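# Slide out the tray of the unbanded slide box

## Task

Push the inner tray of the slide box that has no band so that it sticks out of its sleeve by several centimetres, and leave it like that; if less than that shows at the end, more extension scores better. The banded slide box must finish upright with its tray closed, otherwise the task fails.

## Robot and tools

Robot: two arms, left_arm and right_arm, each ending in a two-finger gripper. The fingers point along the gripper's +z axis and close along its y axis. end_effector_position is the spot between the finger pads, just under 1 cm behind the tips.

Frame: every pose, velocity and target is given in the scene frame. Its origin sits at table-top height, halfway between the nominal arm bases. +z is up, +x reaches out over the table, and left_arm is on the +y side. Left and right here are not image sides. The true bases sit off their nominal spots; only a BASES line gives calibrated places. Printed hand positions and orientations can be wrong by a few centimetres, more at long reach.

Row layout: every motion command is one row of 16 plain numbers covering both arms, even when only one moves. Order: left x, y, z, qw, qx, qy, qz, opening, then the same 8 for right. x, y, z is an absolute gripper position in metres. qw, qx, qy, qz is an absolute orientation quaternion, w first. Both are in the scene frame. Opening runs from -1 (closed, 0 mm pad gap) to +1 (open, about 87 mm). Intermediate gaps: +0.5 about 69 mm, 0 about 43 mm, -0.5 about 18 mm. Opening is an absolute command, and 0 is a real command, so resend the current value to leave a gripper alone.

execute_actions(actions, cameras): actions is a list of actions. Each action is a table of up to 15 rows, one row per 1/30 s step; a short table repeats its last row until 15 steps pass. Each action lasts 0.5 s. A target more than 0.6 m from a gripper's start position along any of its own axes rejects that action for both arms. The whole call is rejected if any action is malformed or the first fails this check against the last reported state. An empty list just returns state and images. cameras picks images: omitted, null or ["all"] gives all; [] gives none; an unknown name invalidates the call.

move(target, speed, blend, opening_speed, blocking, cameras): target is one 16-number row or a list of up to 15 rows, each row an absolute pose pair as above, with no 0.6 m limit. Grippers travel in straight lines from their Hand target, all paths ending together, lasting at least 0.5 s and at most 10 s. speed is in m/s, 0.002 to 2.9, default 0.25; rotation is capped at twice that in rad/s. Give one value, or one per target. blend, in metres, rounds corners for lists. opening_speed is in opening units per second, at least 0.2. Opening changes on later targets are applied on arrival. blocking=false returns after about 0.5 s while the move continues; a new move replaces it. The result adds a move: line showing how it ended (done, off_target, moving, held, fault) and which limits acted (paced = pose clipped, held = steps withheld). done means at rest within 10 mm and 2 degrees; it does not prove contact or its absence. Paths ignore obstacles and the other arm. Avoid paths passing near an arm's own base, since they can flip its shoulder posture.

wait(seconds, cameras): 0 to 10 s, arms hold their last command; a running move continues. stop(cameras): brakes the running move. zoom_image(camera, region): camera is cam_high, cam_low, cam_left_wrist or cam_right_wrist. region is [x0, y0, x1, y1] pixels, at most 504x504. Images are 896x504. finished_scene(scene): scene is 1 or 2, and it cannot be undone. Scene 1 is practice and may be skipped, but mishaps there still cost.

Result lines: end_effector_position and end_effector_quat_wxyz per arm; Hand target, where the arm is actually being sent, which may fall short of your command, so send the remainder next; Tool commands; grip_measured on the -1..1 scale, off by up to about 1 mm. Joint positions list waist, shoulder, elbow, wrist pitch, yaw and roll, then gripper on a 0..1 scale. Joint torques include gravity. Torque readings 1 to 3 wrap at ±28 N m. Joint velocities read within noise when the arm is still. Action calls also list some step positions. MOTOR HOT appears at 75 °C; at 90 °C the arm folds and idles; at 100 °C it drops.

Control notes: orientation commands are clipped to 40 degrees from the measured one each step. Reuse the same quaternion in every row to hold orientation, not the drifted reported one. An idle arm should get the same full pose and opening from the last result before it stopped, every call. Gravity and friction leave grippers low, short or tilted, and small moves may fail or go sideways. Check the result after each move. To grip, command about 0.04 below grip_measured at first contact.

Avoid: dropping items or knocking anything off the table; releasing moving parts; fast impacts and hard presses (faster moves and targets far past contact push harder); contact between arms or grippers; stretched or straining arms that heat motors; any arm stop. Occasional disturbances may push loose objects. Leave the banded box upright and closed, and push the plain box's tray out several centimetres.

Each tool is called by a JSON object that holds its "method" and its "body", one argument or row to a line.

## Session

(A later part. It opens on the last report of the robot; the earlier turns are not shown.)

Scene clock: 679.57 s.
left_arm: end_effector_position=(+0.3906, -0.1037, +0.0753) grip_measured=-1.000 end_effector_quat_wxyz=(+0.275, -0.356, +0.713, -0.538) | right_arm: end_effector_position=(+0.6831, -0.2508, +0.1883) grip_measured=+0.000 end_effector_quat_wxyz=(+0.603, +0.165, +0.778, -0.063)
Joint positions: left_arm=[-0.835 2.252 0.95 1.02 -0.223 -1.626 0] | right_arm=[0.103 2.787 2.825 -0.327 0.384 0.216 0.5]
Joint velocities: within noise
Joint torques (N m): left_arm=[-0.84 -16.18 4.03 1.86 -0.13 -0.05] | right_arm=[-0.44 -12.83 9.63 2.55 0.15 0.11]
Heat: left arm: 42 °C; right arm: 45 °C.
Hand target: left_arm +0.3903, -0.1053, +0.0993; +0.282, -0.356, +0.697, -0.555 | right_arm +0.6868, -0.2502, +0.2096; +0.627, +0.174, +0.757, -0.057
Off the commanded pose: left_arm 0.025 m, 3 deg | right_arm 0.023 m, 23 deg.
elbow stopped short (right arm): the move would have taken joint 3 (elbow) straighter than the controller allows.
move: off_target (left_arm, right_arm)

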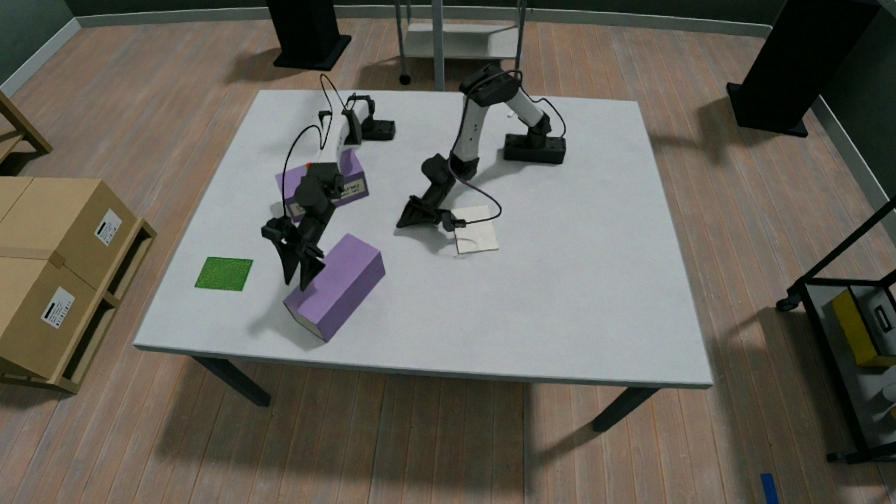

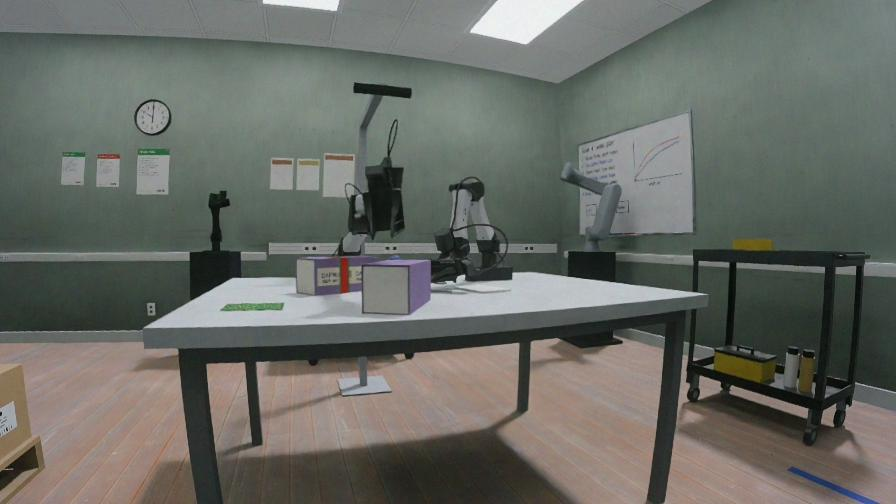

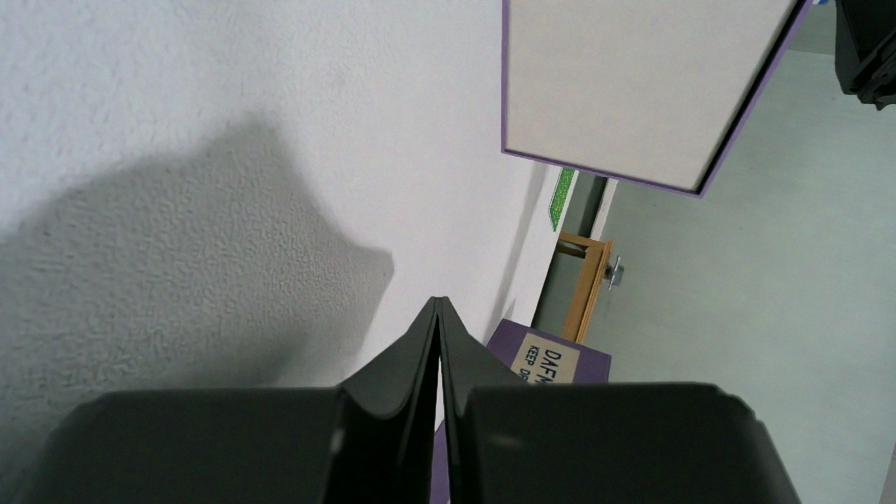

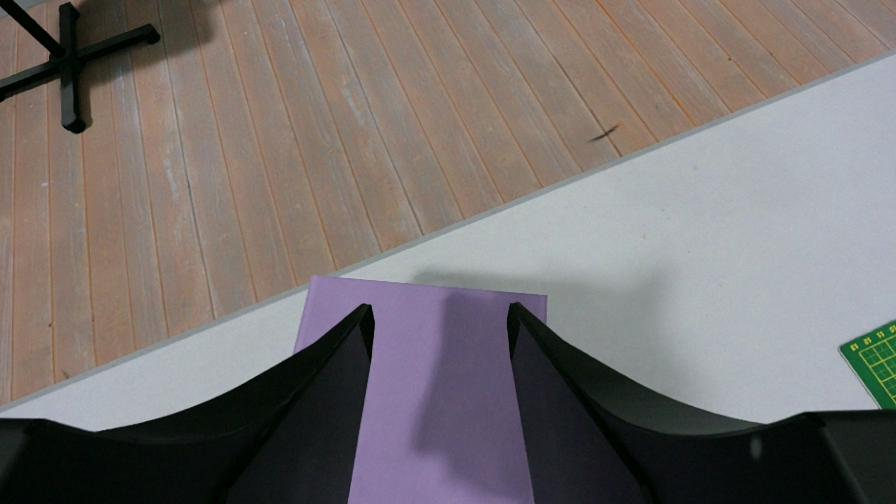

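{"method": "move", "body": {
  "target": [
    [0.33,-0.02,0.14,0.2826,-0.3553,0.6973,-0.5546,-1,0.60,-0.195,0.20,0.438,-0.255,0.857,0.092,0],
    [0.33,-0.02,0.14,0.2826,-0.3553,0.6973,-0.5546,-1,0.60,-0.195,0.155,0.438,-0.255,0.857,0.092,0]
  ],
  "speed": 0.15,
  "cameras": ["cam_right_wrist"]
}}

{"method": "move", "body": {
  "target": [
    [0.33,-0.02,0.14,0.2826,-0.3553,0.6973,-0.5546,-1,0.585,-0.19,0.10,0.438,-0.255,0.857,0.092,0],
    [0.33,-0.02,0.14,0.2826,-0.3553,0.6973,-0.5546,-1,0.53,-0.155,0.085,0.38,-0.255,0.885,0.092,0]
  ],
  "speed": 0.05
}}

Scene clock: 717.70 s.
left_arm: end_effector_position=(+0.3294, -0.0241, +0.1298) grip_measured=-1.000 end_effector_quat_wxyz=(+0.277, -0.357, +0.704, -0.548) | right_arm: end_effector_position=(+0.5993, -0.1913, +0.1325) grip_measured=+0.000 end_effector_quat_wxyz=(+0.419, -0.254, +0.867, +0.097)
Joint positions: left_arm=[-0.82 1.832 0.512 1.066 -0.212 -1.626 0] | right_arm=[0.04 2.647 2.671 -0.768 -0.374 -0.38 0.5]
Joint velocities: within noise
Joint torques (N m): left_arm=[0.83 -10.69 3.86 1.76 0.03 0.08] | right_arm=[-1.24 -16.13 4.67 2.03 -0.21 -0.02]
Heat: left arm: 43 °C; right arm: 54 °C.
Hand target: left_arm +0.3301, -0.0202, +0.1397; +0.283, -0.355, +0.697, -0.555 | right_arm +0.5998, -0.1949, +0.1548; +0.436, -0.255, +0.858, +0.092
Off the commanded pose: left_arm 0.011 m, 1 deg | right_arm 0.023 m, 3 deg.
move: off_target (left_arm, right_arm)
Images, in order (width x height): cam_right_wrist 896x504.

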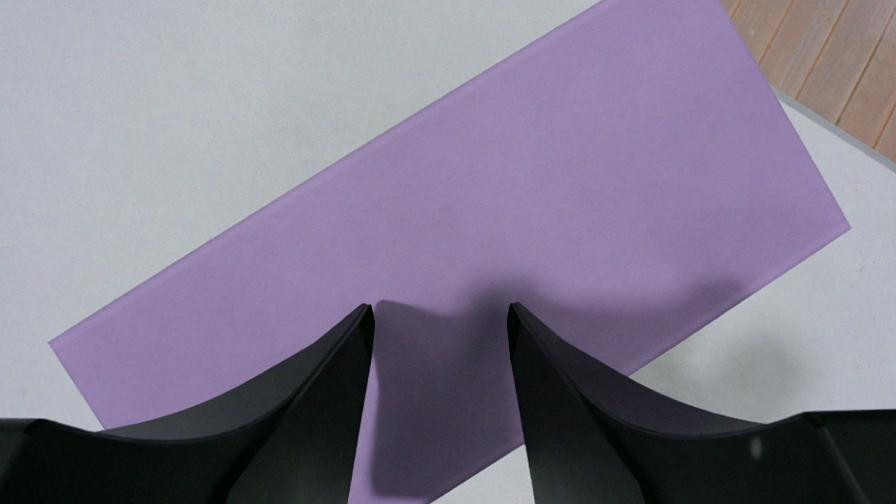

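Scene clock: 720.67 s.
left_arm: end_effector_position=(+0.3293, -0.0241, +0.1298) grip_measured=-1.000 end_effector_quat_wxyz=(+0.277, -0.357, +0.704, -0.548) | right_arm: end_effector_position=(+0.5690, -0.1628, +0.1308) grip_measured=+0.000 end_effector_quat_wxyz=(+0.462, -0.254, +0.847, +0.071)
Joint positions: left_arm=[-0.82 1.832 0.512 1.066 -0.212 -1.626 0] | right_arm=[0.108 2.298 1.962 -0.291 -0.289 -0.344 0.5]
Joint velocities: within noise
Joint torques (N m): left_arm=[0.8 -10.69 3.93 1.77 0.01 0.06] | right_arm=[0.81 -10.81 2.59 0.51 -0.12 0.09]
Heat: left arm: 43 °C; right arm: 54 °C.
Hand target: left_arm +0.3301, -0.0202, +0.1397; +0.283, -0.355, +0.697, -0.555 | right_arm +0.5327, -0.1554, +0.0879; +0.381, -0.255, +0.884, +0.091
Off the commanded pose: left_arm 0.011 m, 1 deg | right_arm 0.061 m, 11 deg.
move: off_target (left_arm, right_arm)

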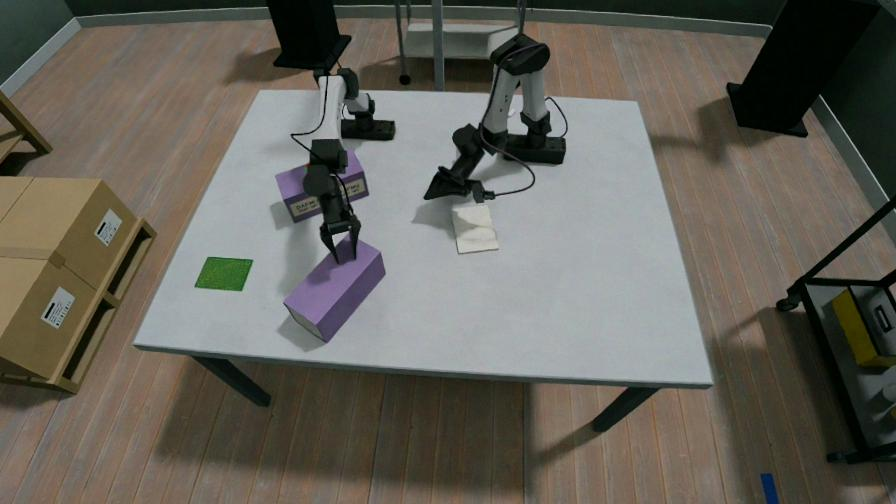

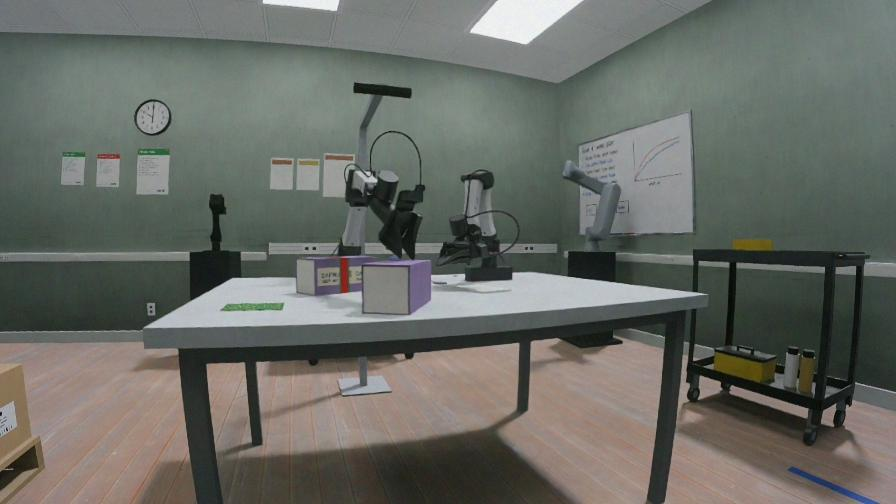

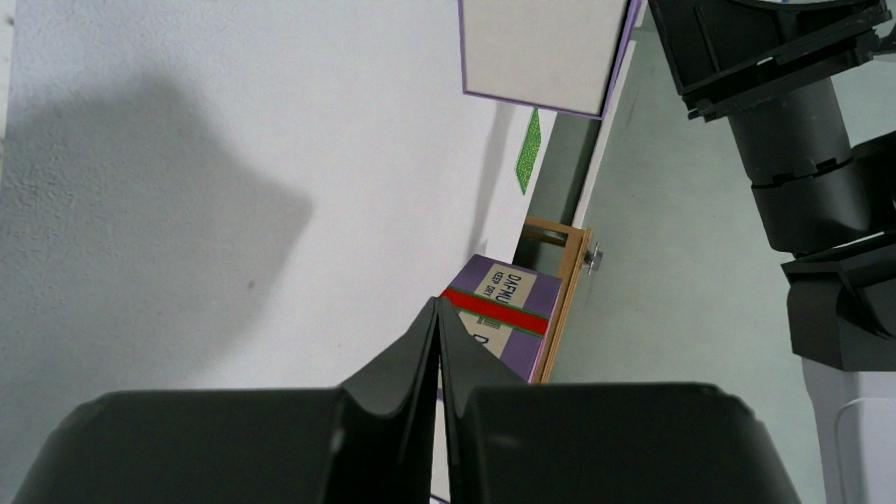

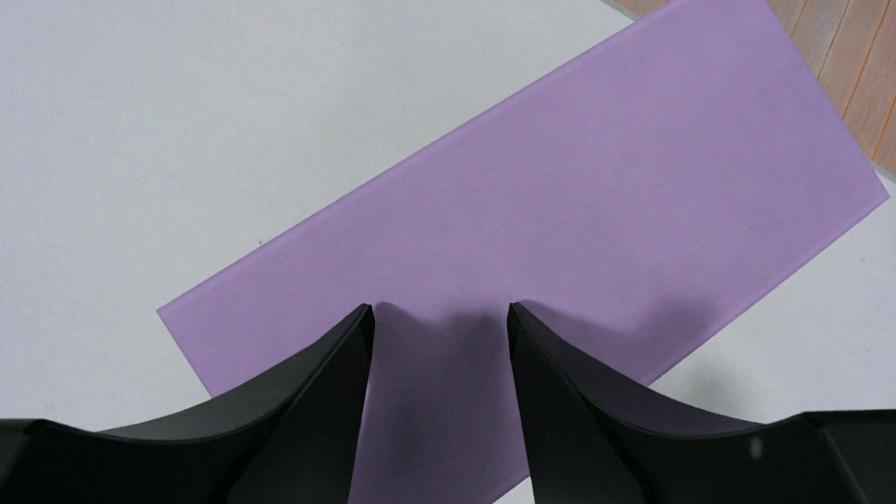

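{"method": "move", "body": {
  "target": [
    [0.36,-0.06,0.14,0.604,0.1894,0.759,-0.1506,-1,0.57,-0.163,0.19,0.438,-0.255,0.857,0.092,0],
    [0.435,-0.115,0.075,0.604,0.1894,0.759,-0.1506,-1,0.605,-0.20,0.19,0.438,-0.255,0.857,0.092,0]
  ],
  "speed": 0.15
}}

Scene clock: 805.33 s.
left_arm: end_effector_position=(+0.4287, -0.1103, +0.0746) grip_measured=-1.000 end_effector_quat_wxyz=(+0.599, +0.190, +0.763, -0.147) | right_arm: end_effector_position=(+0.6021, -0.2009, +0.1752) grip_measured=+0.000 end_effector_quat_wxyz=(+0.448, -0.243, +0.856, +0.085)
Joint positions: left_arm=[-0.92 2.278 1.225 0.785 -0.452 -0.116 0] | right_arm=[0.027 2.656 2.824 -0.844 -0.364 -0.366 0.5]
Joint velocities: within noise
Joint torques (N m): left_arm=[0.57 -10.74 8.7 1.87 0.05 0.04] | right_arm=[-0.85 -12.33 9.26 1.87 -0.27 -0.03]
Heat: left arm: 39 °C; right arm: 51 °C.
Hand target: left_arm +0.4347, -0.1147, +0.0750; +0.604, +0.190, +0.759, -0.151 | right_arm +0.6040, -0.1999, +0.1898; +0.463, -0.249, +0.846, +0.086
Off the commanded pose: left_arm 0.008 m, 1 deg | right_arm 0.015 m, 2 deg.
elbow stopped short (right arm): the move would have taken joint 3 (elbow) straighter than the controller allows.
move: off_target (right_arm)

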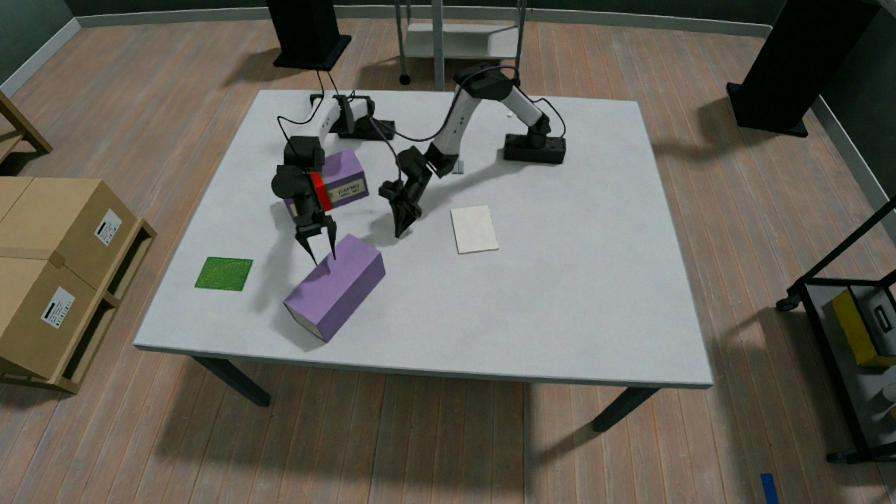

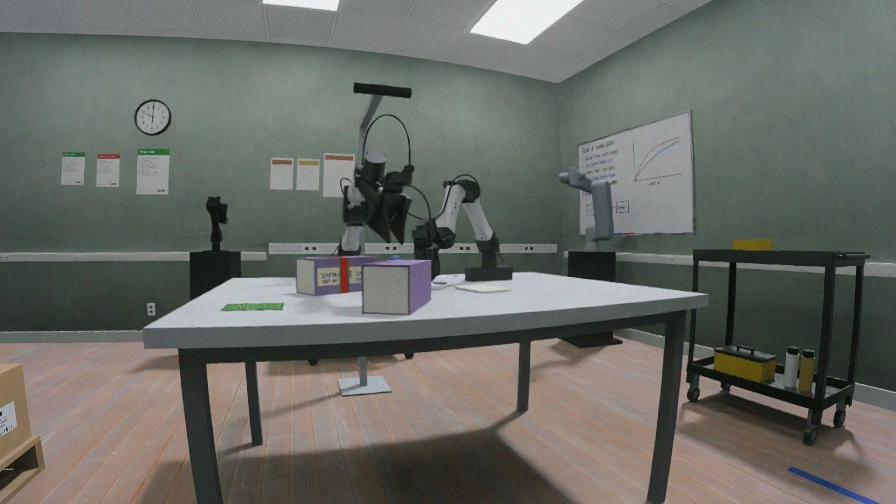

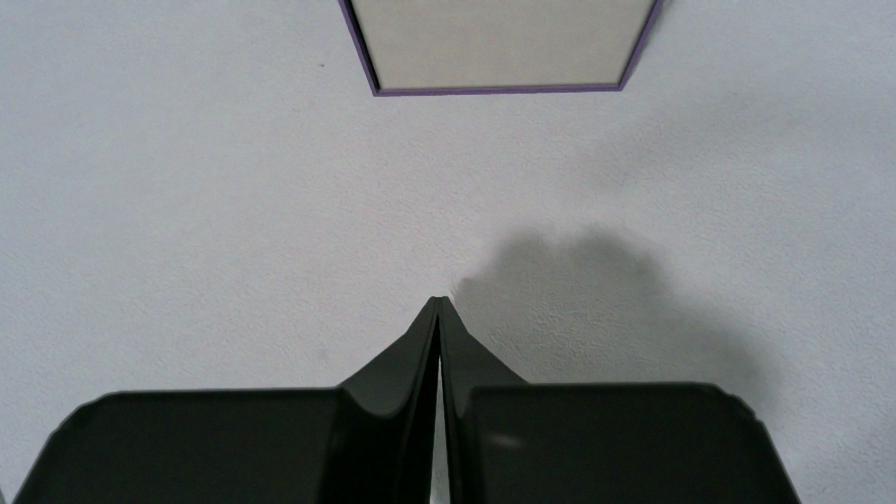

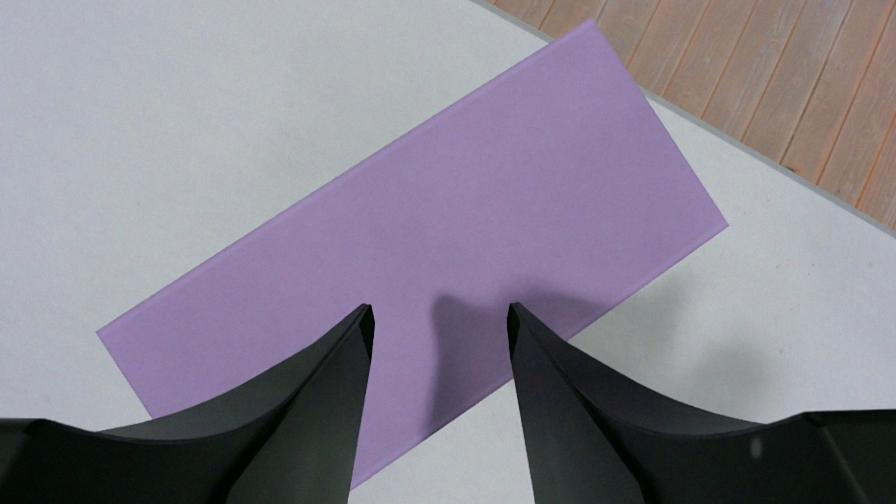

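{"method": "move", "body": {
  "target": [
    [0.42,-0.125,0.075,0.3206,-0.4028,0.6706,-0.5336,-1,0.60,-0.18,0.155,0.438,-0.255,0.857,0.092,0],
    [0.442,-0.146,0.075,0.3206,-0.4028,0.6706,-0.5336,-1,0.595,-0.18,0.12,0.42,-0.255,0.866,0.092,0],
    [0.442,-0.146,0.075,0.3206,-0.4028,0.6706,-0.5336,-1,0.57,-0.17,0.05,0.38,-0.255,0.884,0.092,0]
  ],
  "speed": 0.08
}}

Scene clock: 832.37 s.
left_arm: end_effector_position=(+0.4205, -0.1280, +0.0789) grip_measured=-1.000 end_effector_quat_wxyz=(+0.320, -0.400, +0.672, -0.534) | right_arm: end_effector_position=(+0.6015, -0.1851, +0.1323) grip_measured=+0.000 end_effector_quat_wxyz=(+0.426, -0.252, +0.864, +0.096)
Joint positions: left_arm=[-0.878 2.353 1.131 0.976 -0.404 -1.667 0] | right_arm=[0.051 2.621 2.608 -0.711 -0.365 -0.367 0.5]
Joint velocities: within noise
Joint torques (N m): left_arm=[0.36 -10.45 8.14 1.67 -0.05 -0.05] | right_arm=[0.16 -15.42 4.41 1.94 -0.07 0.04]
Heat: left arm: 38 °C; right arm: 57 °C.
Hand target: left_arm +0.4256, -0.1303, +0.0751; +0.321, -0.403, +0.671, -0.534 | right_arm +0.5988, -0.1801, +0.1455; +0.432, -0.255, +0.860, +0.092
Off the commanded pose: left_arm 0.028 m, 0 deg | right_arm 0.089 m, 6 deg.
move: off_target (left_arm, right_arm; path cut at 10 s); path passed 1 of 3 targets

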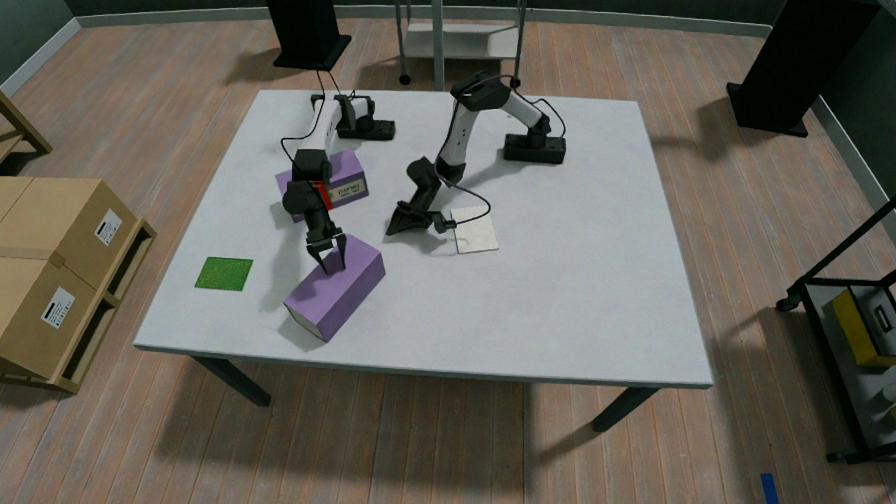

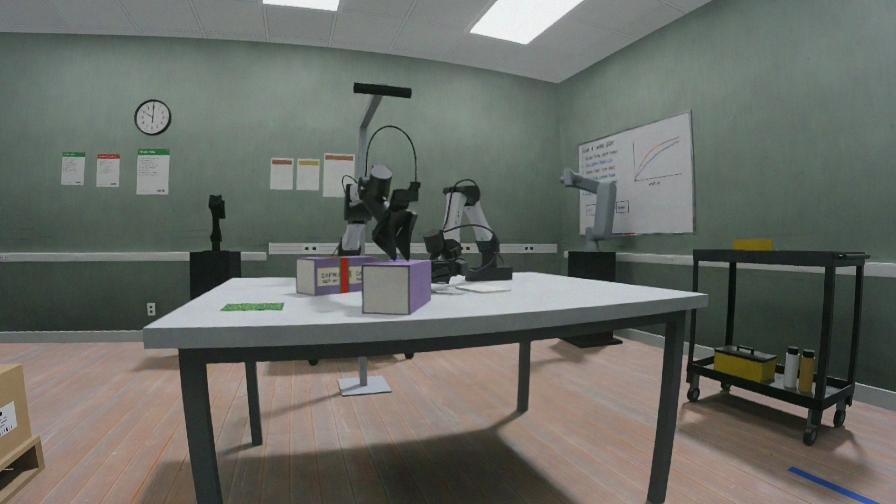

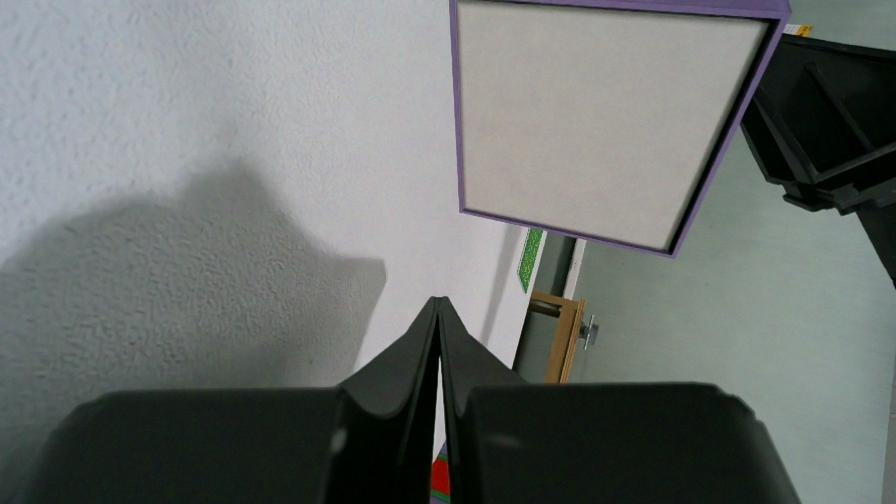

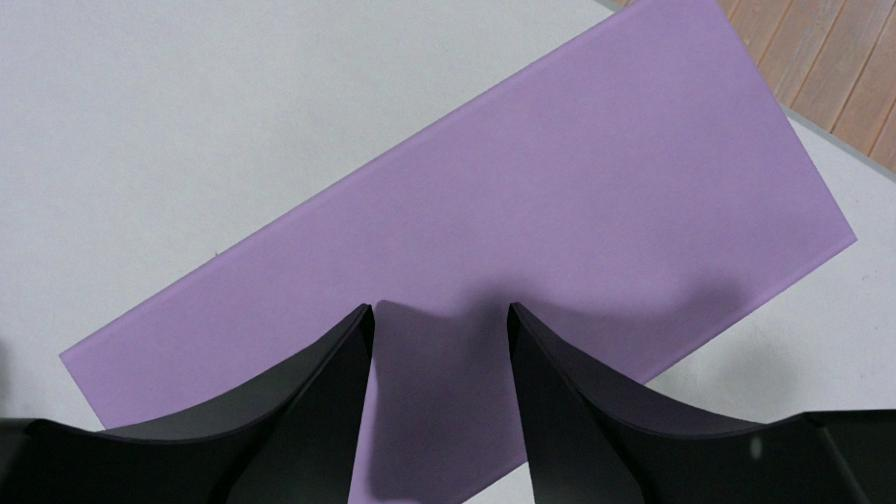

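{"method": "move", "body": {
  "target": [0.442,-0.148,0.075,0.3206,-0.4028,0.6706,-0.5336,-1,0.57,-0.18,0.0,0.38,-0.255,0.884,0.092,0],
  "speed": 0.08,
  "cameras": ["cam_left_wrist","cam_right_wrist"]
}}

Scene clock: 840.30 s.
left_arm: end_effector_position=(+0.4354, -0.1475, +0.0827) grip_measured=-1.000 end_effector_quat_wxyz=(+0.319, -0.400, +0.670, -0.538) | right_arm: end_effector_position=(+0.6240, -0.1744, +0.1287) grip_measured=+0.000 end_effector_quat_wxyz=(+0.537, -0.268, +0.797, +0.073)
Joint positions: left_arm=[-0.878 2.402 1.253 0.912 -0.402 -1.668 0] | right_arm=[0.064 2.454 2.093 -0.098 -0.373 -0.367 0.5]
Joint velocities: within noise
Joint torques (N m): left_arm=[1.1 -10.73 8.28 1.59 -0.02 0.01] | right_arm=[0.12 -5.52 0.7 -0.25 0.31 -0.11]
Heat: left arm: 38 °C; right arm: 60 °C.
Hand target: left_arm +0.4416, -0.1476, +0.0750; +0.321, -0.403, +0.671, -0.534 | right_arm +0.5702, -0.1791, +0.0121; +0.387, -0.258, +0.881, +0.091
Off the commanded pose: left_arm 0.010 m, 1 deg | right_arm 0.140 m, 21 deg.
move: off_target (right_arm)
Images, in order (width x height): cam_left_wrist 896x504, cam_right_wrist 896x504.

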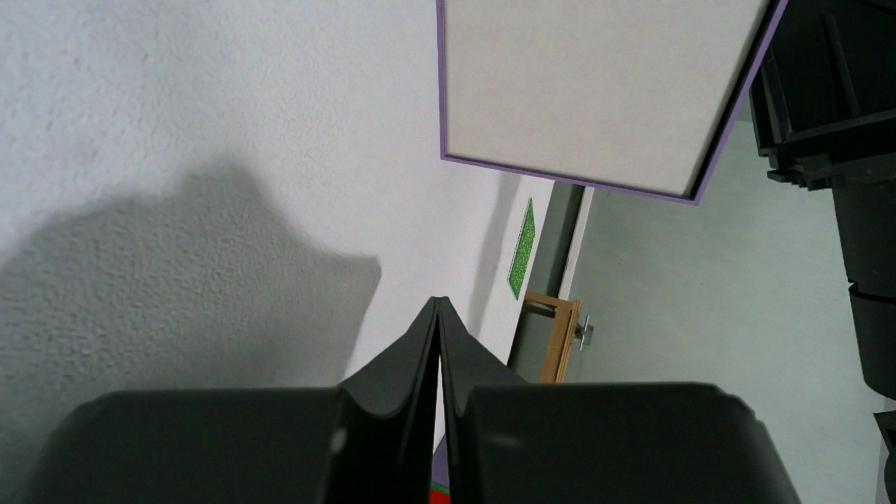

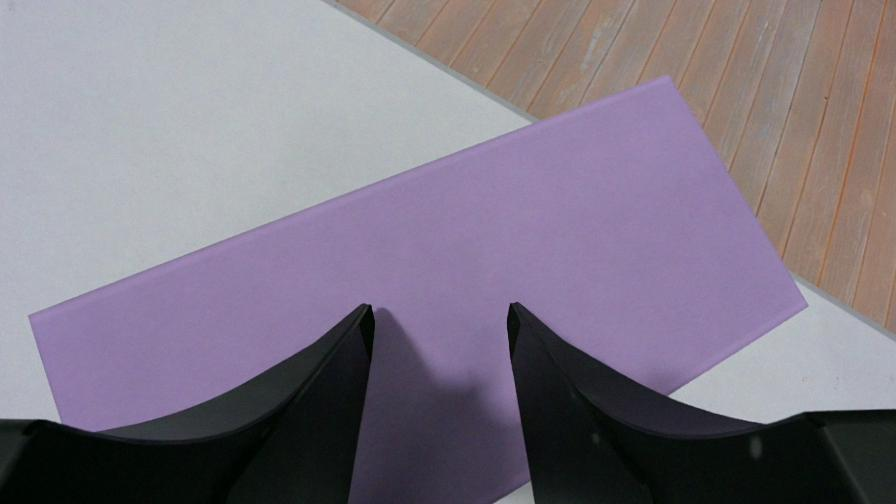

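{"method": "move", "body": {
  "target": [0.545,-0.203,0.07,0.3206,-0.4028,0.6706,-0.5336,-1,0.57,-0.18,0.0,0.38,-0.255,0.884,0.092,0],
  "speed": 0.06
}}

Scene clock: 855.43 s.
left_arm: end_effector_position=(+0.5232, -0.2154, +0.0822) grip_measured=-1.000 end_effector_quat_wxyz=(+0.302, -0.389, +0.676, -0.548) | right_arm: end_effector_position=(+0.6326, -0.1814, +0.1301) grip_measured=+0.000 end_effector_quat_wxyz=(+0.551, -0.258, +0.792, +0.051)
Joint positions: left_arm=[-0.813 2.722 1.941 0.552 -0.291 -1.656 0] | right_arm=[0.064 2.465 2.09 -0.048 -0.33 -0.367 0.5]
Joint velocities: within noise
Joint torques (N m): left_arm=[2.54 -13 10.33 1.66 -0.25 0.12] | right_arm=[0.08 -5.81 1.84 -0.67 -0.07 0.02]
Heat: left arm: 38 °C; right arm: 53 °C.
Hand target: left_arm +0.5427, -0.2007, +0.0705; +0.321, -0.403, +0.671, -0.534 | right_arm +0.5742, -0.1793, +0.0131; +0.392, -0.253, +0.880, +0.090
Off the commanded pose: left_arm 0.028 m, 3 deg | right_arm 0.144 m, 23 deg.
move: off_target (left_arm, right_arm)

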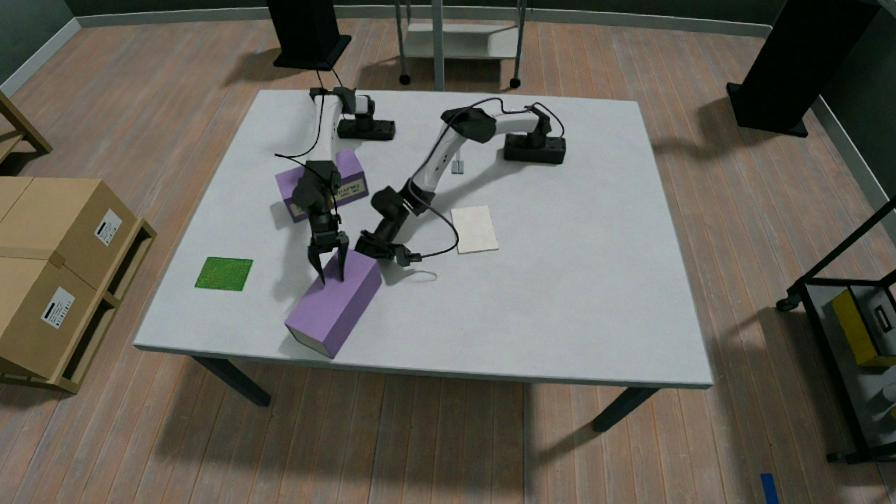

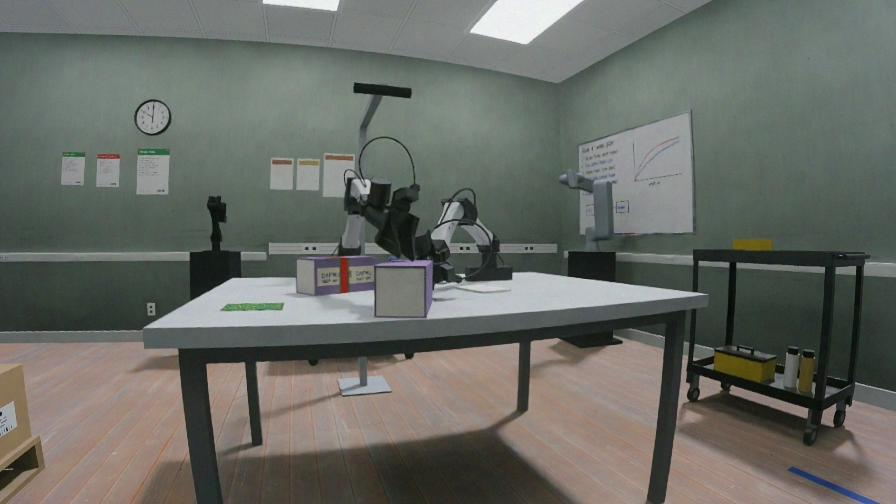

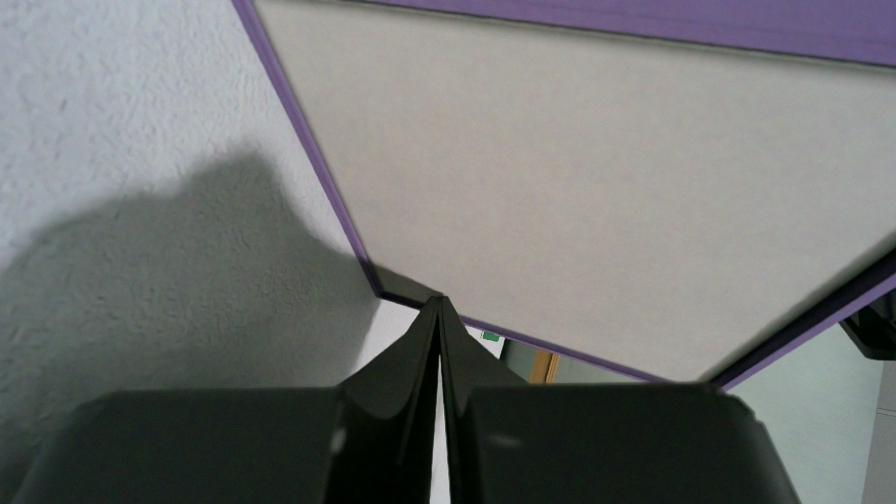

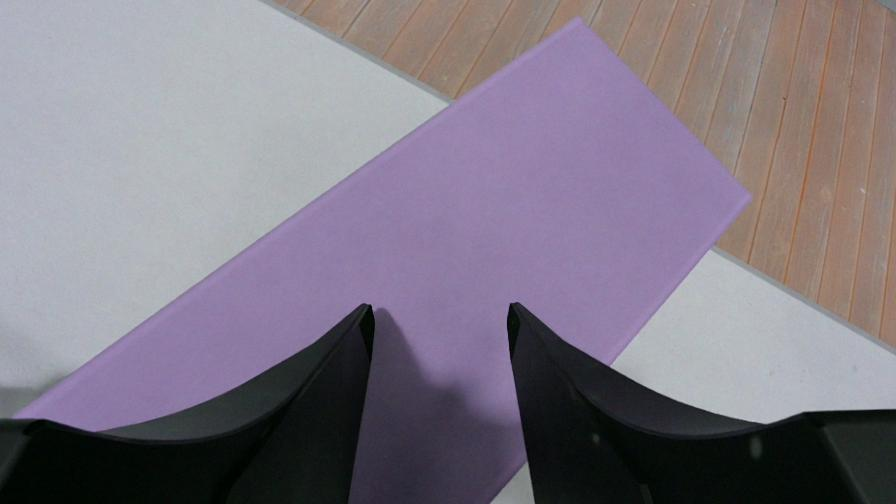

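{"method": "move", "body": {
  "target": [
    [0.44,-0.16,0.085,0.3206,-0.4028,0.6706,-0.5336,-1,0.55,-0.17,0.0,0.38,-0.255,0.884,0.092,0],
    [0.37,-0.09,0.12,0.3206,-0.4028,0.6706,-0.5336,-1,0.47,-0.12,-0.02,0.34,-0.255,0.90,0.092,0]
  ],
  "speed": 0.08,
  "cameras": ["cam_high","cam_right_wrist","cam_left_wrist"]
}}

Scene clock: 891.70 s.
left_arm: end_effector_position=(+0.3713, -0.0906, +0.0997) grip_measured=-1.000 end_effector_quat_wxyz=(+0.315, -0.401, +0.686, -0.519) | right_arm: end_effector_position=(+0.5593, -0.1316, +0.1245) grip_measured=-0.001 end_effector_quat_wxyz=(+0.563, -0.229, +0.793, +0.045)
Joint positions: left_arm=[-0.92 2.124 0.857 0.974 -0.438 -1.682 0] | right_arm=[0.187 2.177 1.539 0.261 -0.177 -0.271 0.5]
Joint velocities: within noise
Joint torques (N m): left_arm=[-0.66 -14.76 3.96 1.79 -0.23 -0.03] | right_arm=[1.83 -5.19 -0.44 -1.46 -0.41 0.15]
Heat: left arm: 41 °C; right arm: 46 °C.
Hand target: left_arm +0.3702, -0.0903, +0.1195; +0.320, -0.403, +0.671, -0.534 | right_arm +0.4731, -0.1232, +0.0000; +0.362, -0.249, +0.894, +0.088
Off the commanded pose: left_arm 0.020 m, 2 deg | right_arm 0.170 m, 29 deg.
move: off_target (left_arm, right_arm)
Images, in order (width x height): cam_high 896x504, cam_left_wrist 896x504, cam_right_wrist 896x504.

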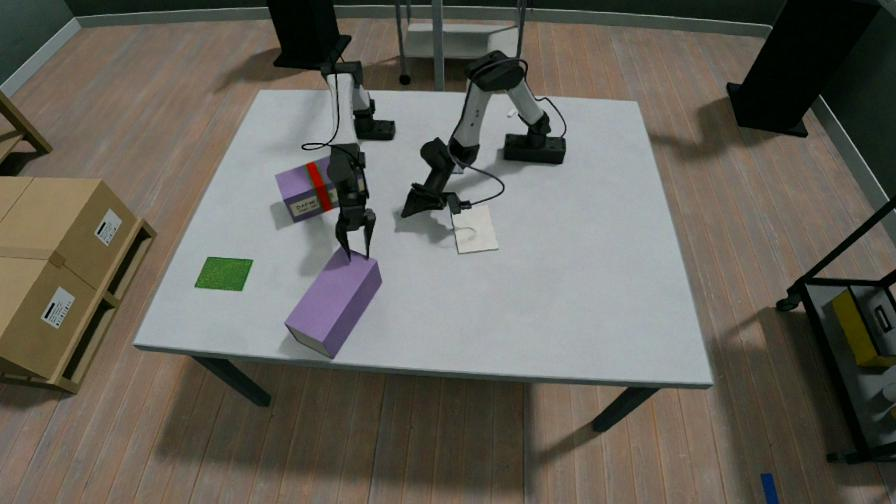

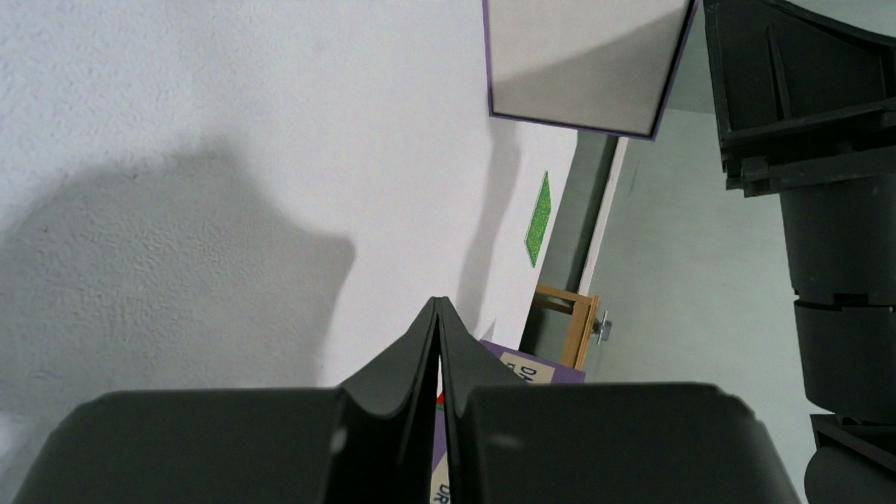

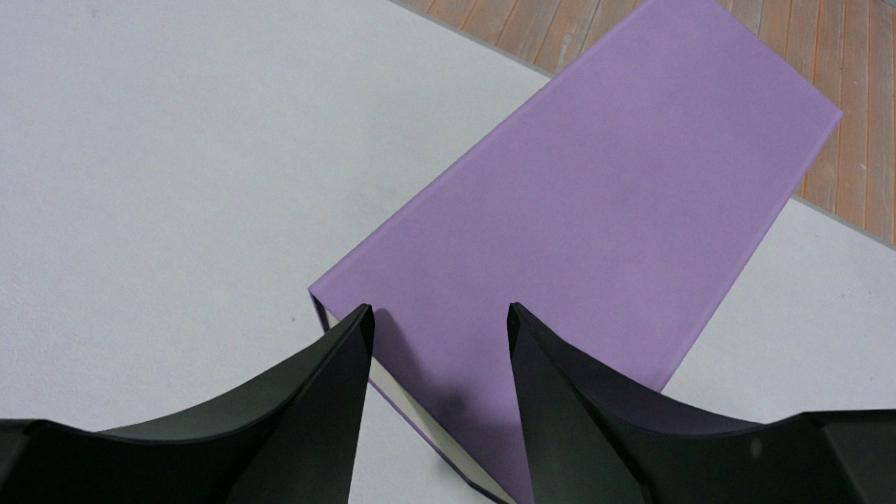

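{"method": "move", "body": {
  "target": [
    [0.37,-0.05,0.14,0.633,0.133,0.7544,-0.1116,0.3,0.53,-0.13,0.20,0.48,-0.229,0.84,0.06,0],
    [0.46,-0.095,0.08,0.633,0.133,0.7544,-0.1116,0.3,0.42,-0.28,0.25,0.40,-0.10,0.90,0.03,-1]
  ],
  "speed": 0.25
}}

Scene clock: 948.00 s.
left_arm: end_effector_position=(+0.4546, -0.0905, +0.0815) grip_measured=+0.300 end_effector_quat_wxyz=(+0.630, +0.133, +0.757, -0.109) | right_arm: end_effector_position=(+0.4247, -0.2839, +0.2384) grip_measured=-0.959 end_effector_quat_wxyz=(+0.394, -0.094, +0.914, +0.027)
Joint positions: left_arm=[-0.895 2.311 1.256 0.838 -0.571 -0.117 0.65] | right_arm=[-0.097 1.79 1.747 -0.737 -0.204 -0.233 0.021]
Joint velocities: within noise
Joint torques (N m): left_arm=[0.42 -10.89 8.88 1.8 0.07 0.03] | right_arm=[-0.5 -10.1 5.93 1.79 -0.25 -0.03]
Heat: left arm: 46 °C; right arm: 44 °C.
Hand target: left_arm +0.4597, -0.0948, +0.0800; +0.633, +0.133, +0.754, -0.112 | right_arm +0.4200, -0.2801, +0.2498; +0.404, -0.101, +0.909, +0.030
Off the commanded pose: left_arm 0.007 m, 1 deg | right_arm 0.013 m, 2 deg.
move: off_target (right_arm); target 2's new opening was sent with right_arm's hand 0.013 m and 2 deg from that target

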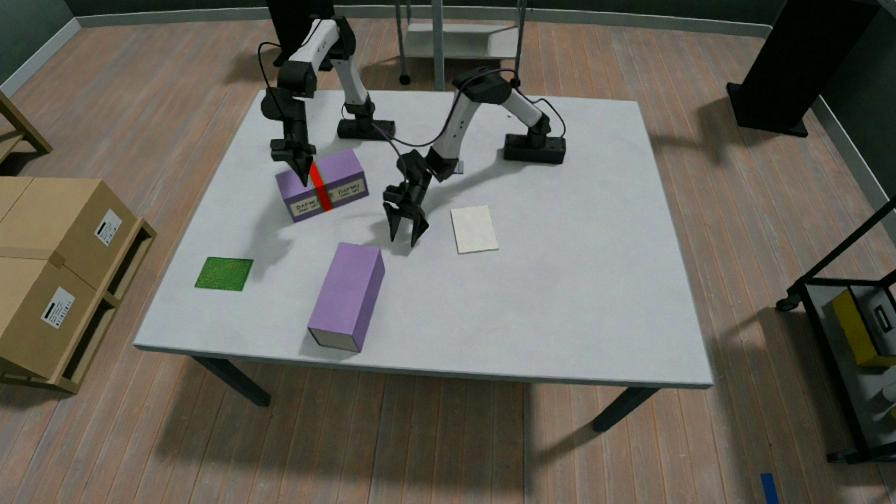

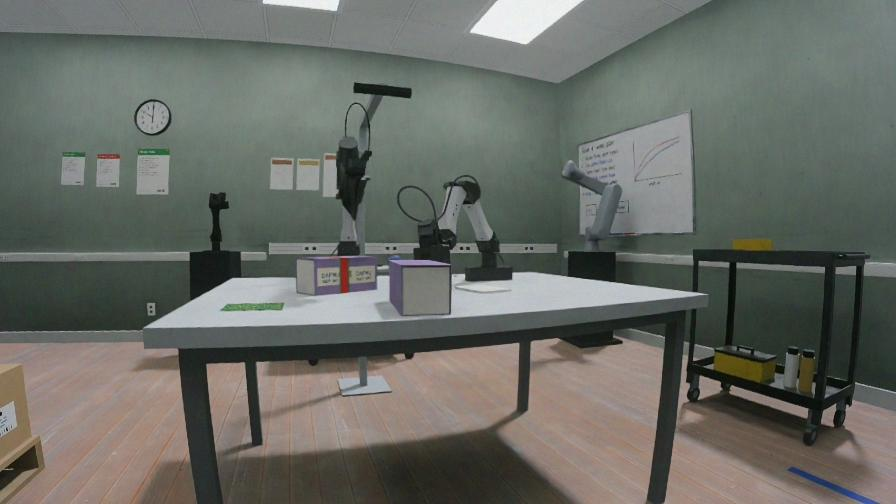

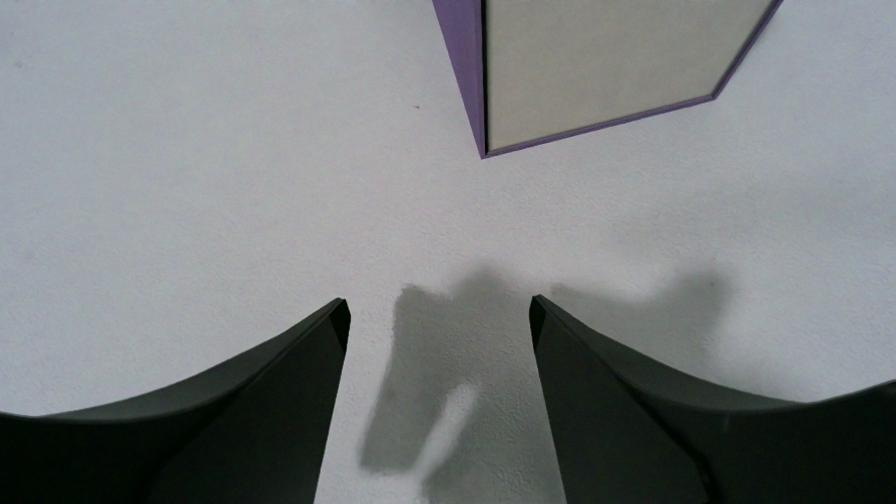

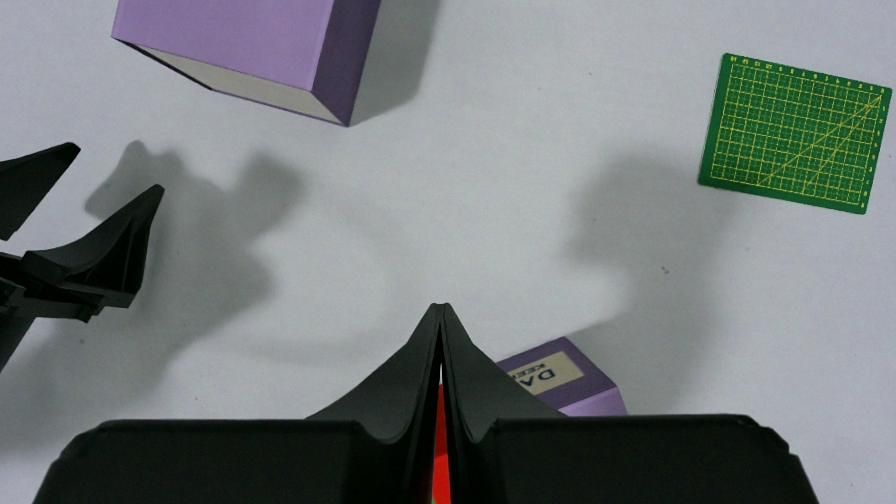

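{"method": "move", "body": {
  "target": [0.48,-0.135,0.08,0.642,0.0267,0.7655,-0.0224,0.3,0.42,-0.28,0.25,0.40,-0.10,0.90,0.03,-1],
  "speed": 0.2,
  "cameras": ["cam_left_wrist","cam_right_wrist"]
}}

Scene clock: 985.30 s.
left_arm: end_effector_position=(+0.4787, -0.1316, +0.0858) grip_measured=+0.300 end_effector_quat_wxyz=(+0.642, +0.034, +0.766, -0.025) | right_arm: end_effector_position=(+0.4246, -0.2838, +0.2384) grip_measured=-0.959 end_effector_quat_wxyz=(+0.394, -0.094, +0.914, +0.027)
Joint positions: left_arm=[-0.969 2.523 1.724 0.514 -0.898 -0.22 0.65] | right_arm=[-0.097 1.79 1.747 -0.737 -0.205 -0.233 0.021]
Joint velocities: within noise
Joint torques (N m): left_arm=[-0.44 -12.59 9.84 1.51 -0.21 -0.15] | right_arm=[-0.5 -10.1 5.93 1.8 -0.24 -0.03]
Heat: left arm: 42 °C; right arm: 50 °C.
Hand target: left_arm +0.4797, -0.1348, +0.0800; +0.642, +0.027, +0.766, -0.023 | right_arm +0.4201, -0.2801, +0.2498; +0.404, -0.101, +0.909, +0.030
Off the commanded pose: left_arm 0.007 m, 1 deg | right_arm 0.013 m, 2 deg.
move: off_target (right_arm)
Images, in order (width x height): cam_left_wrist 896x504, cam_right_wrist 896x504.

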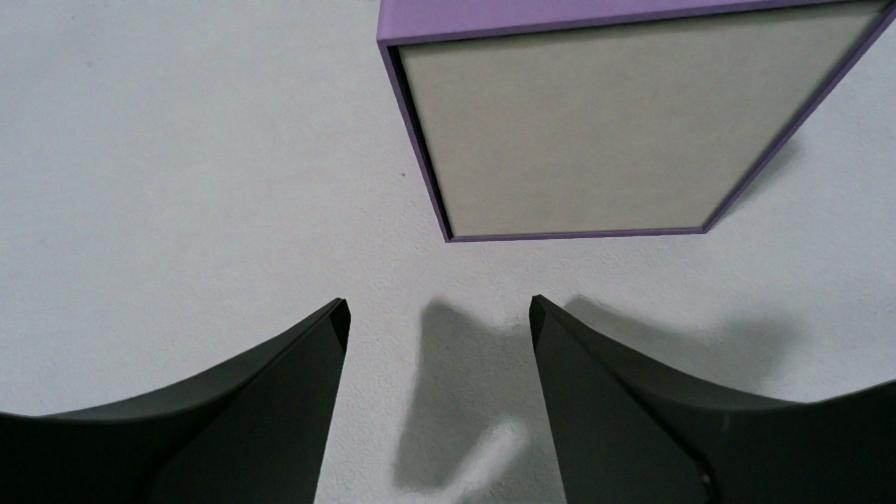

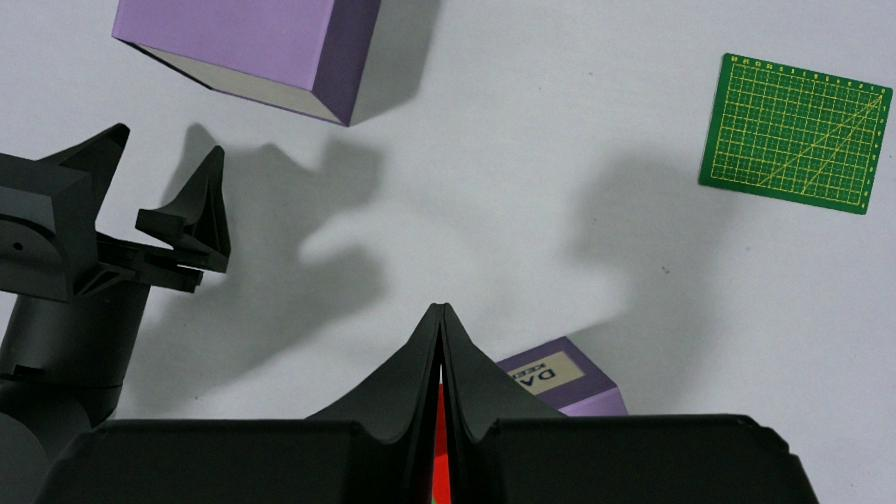

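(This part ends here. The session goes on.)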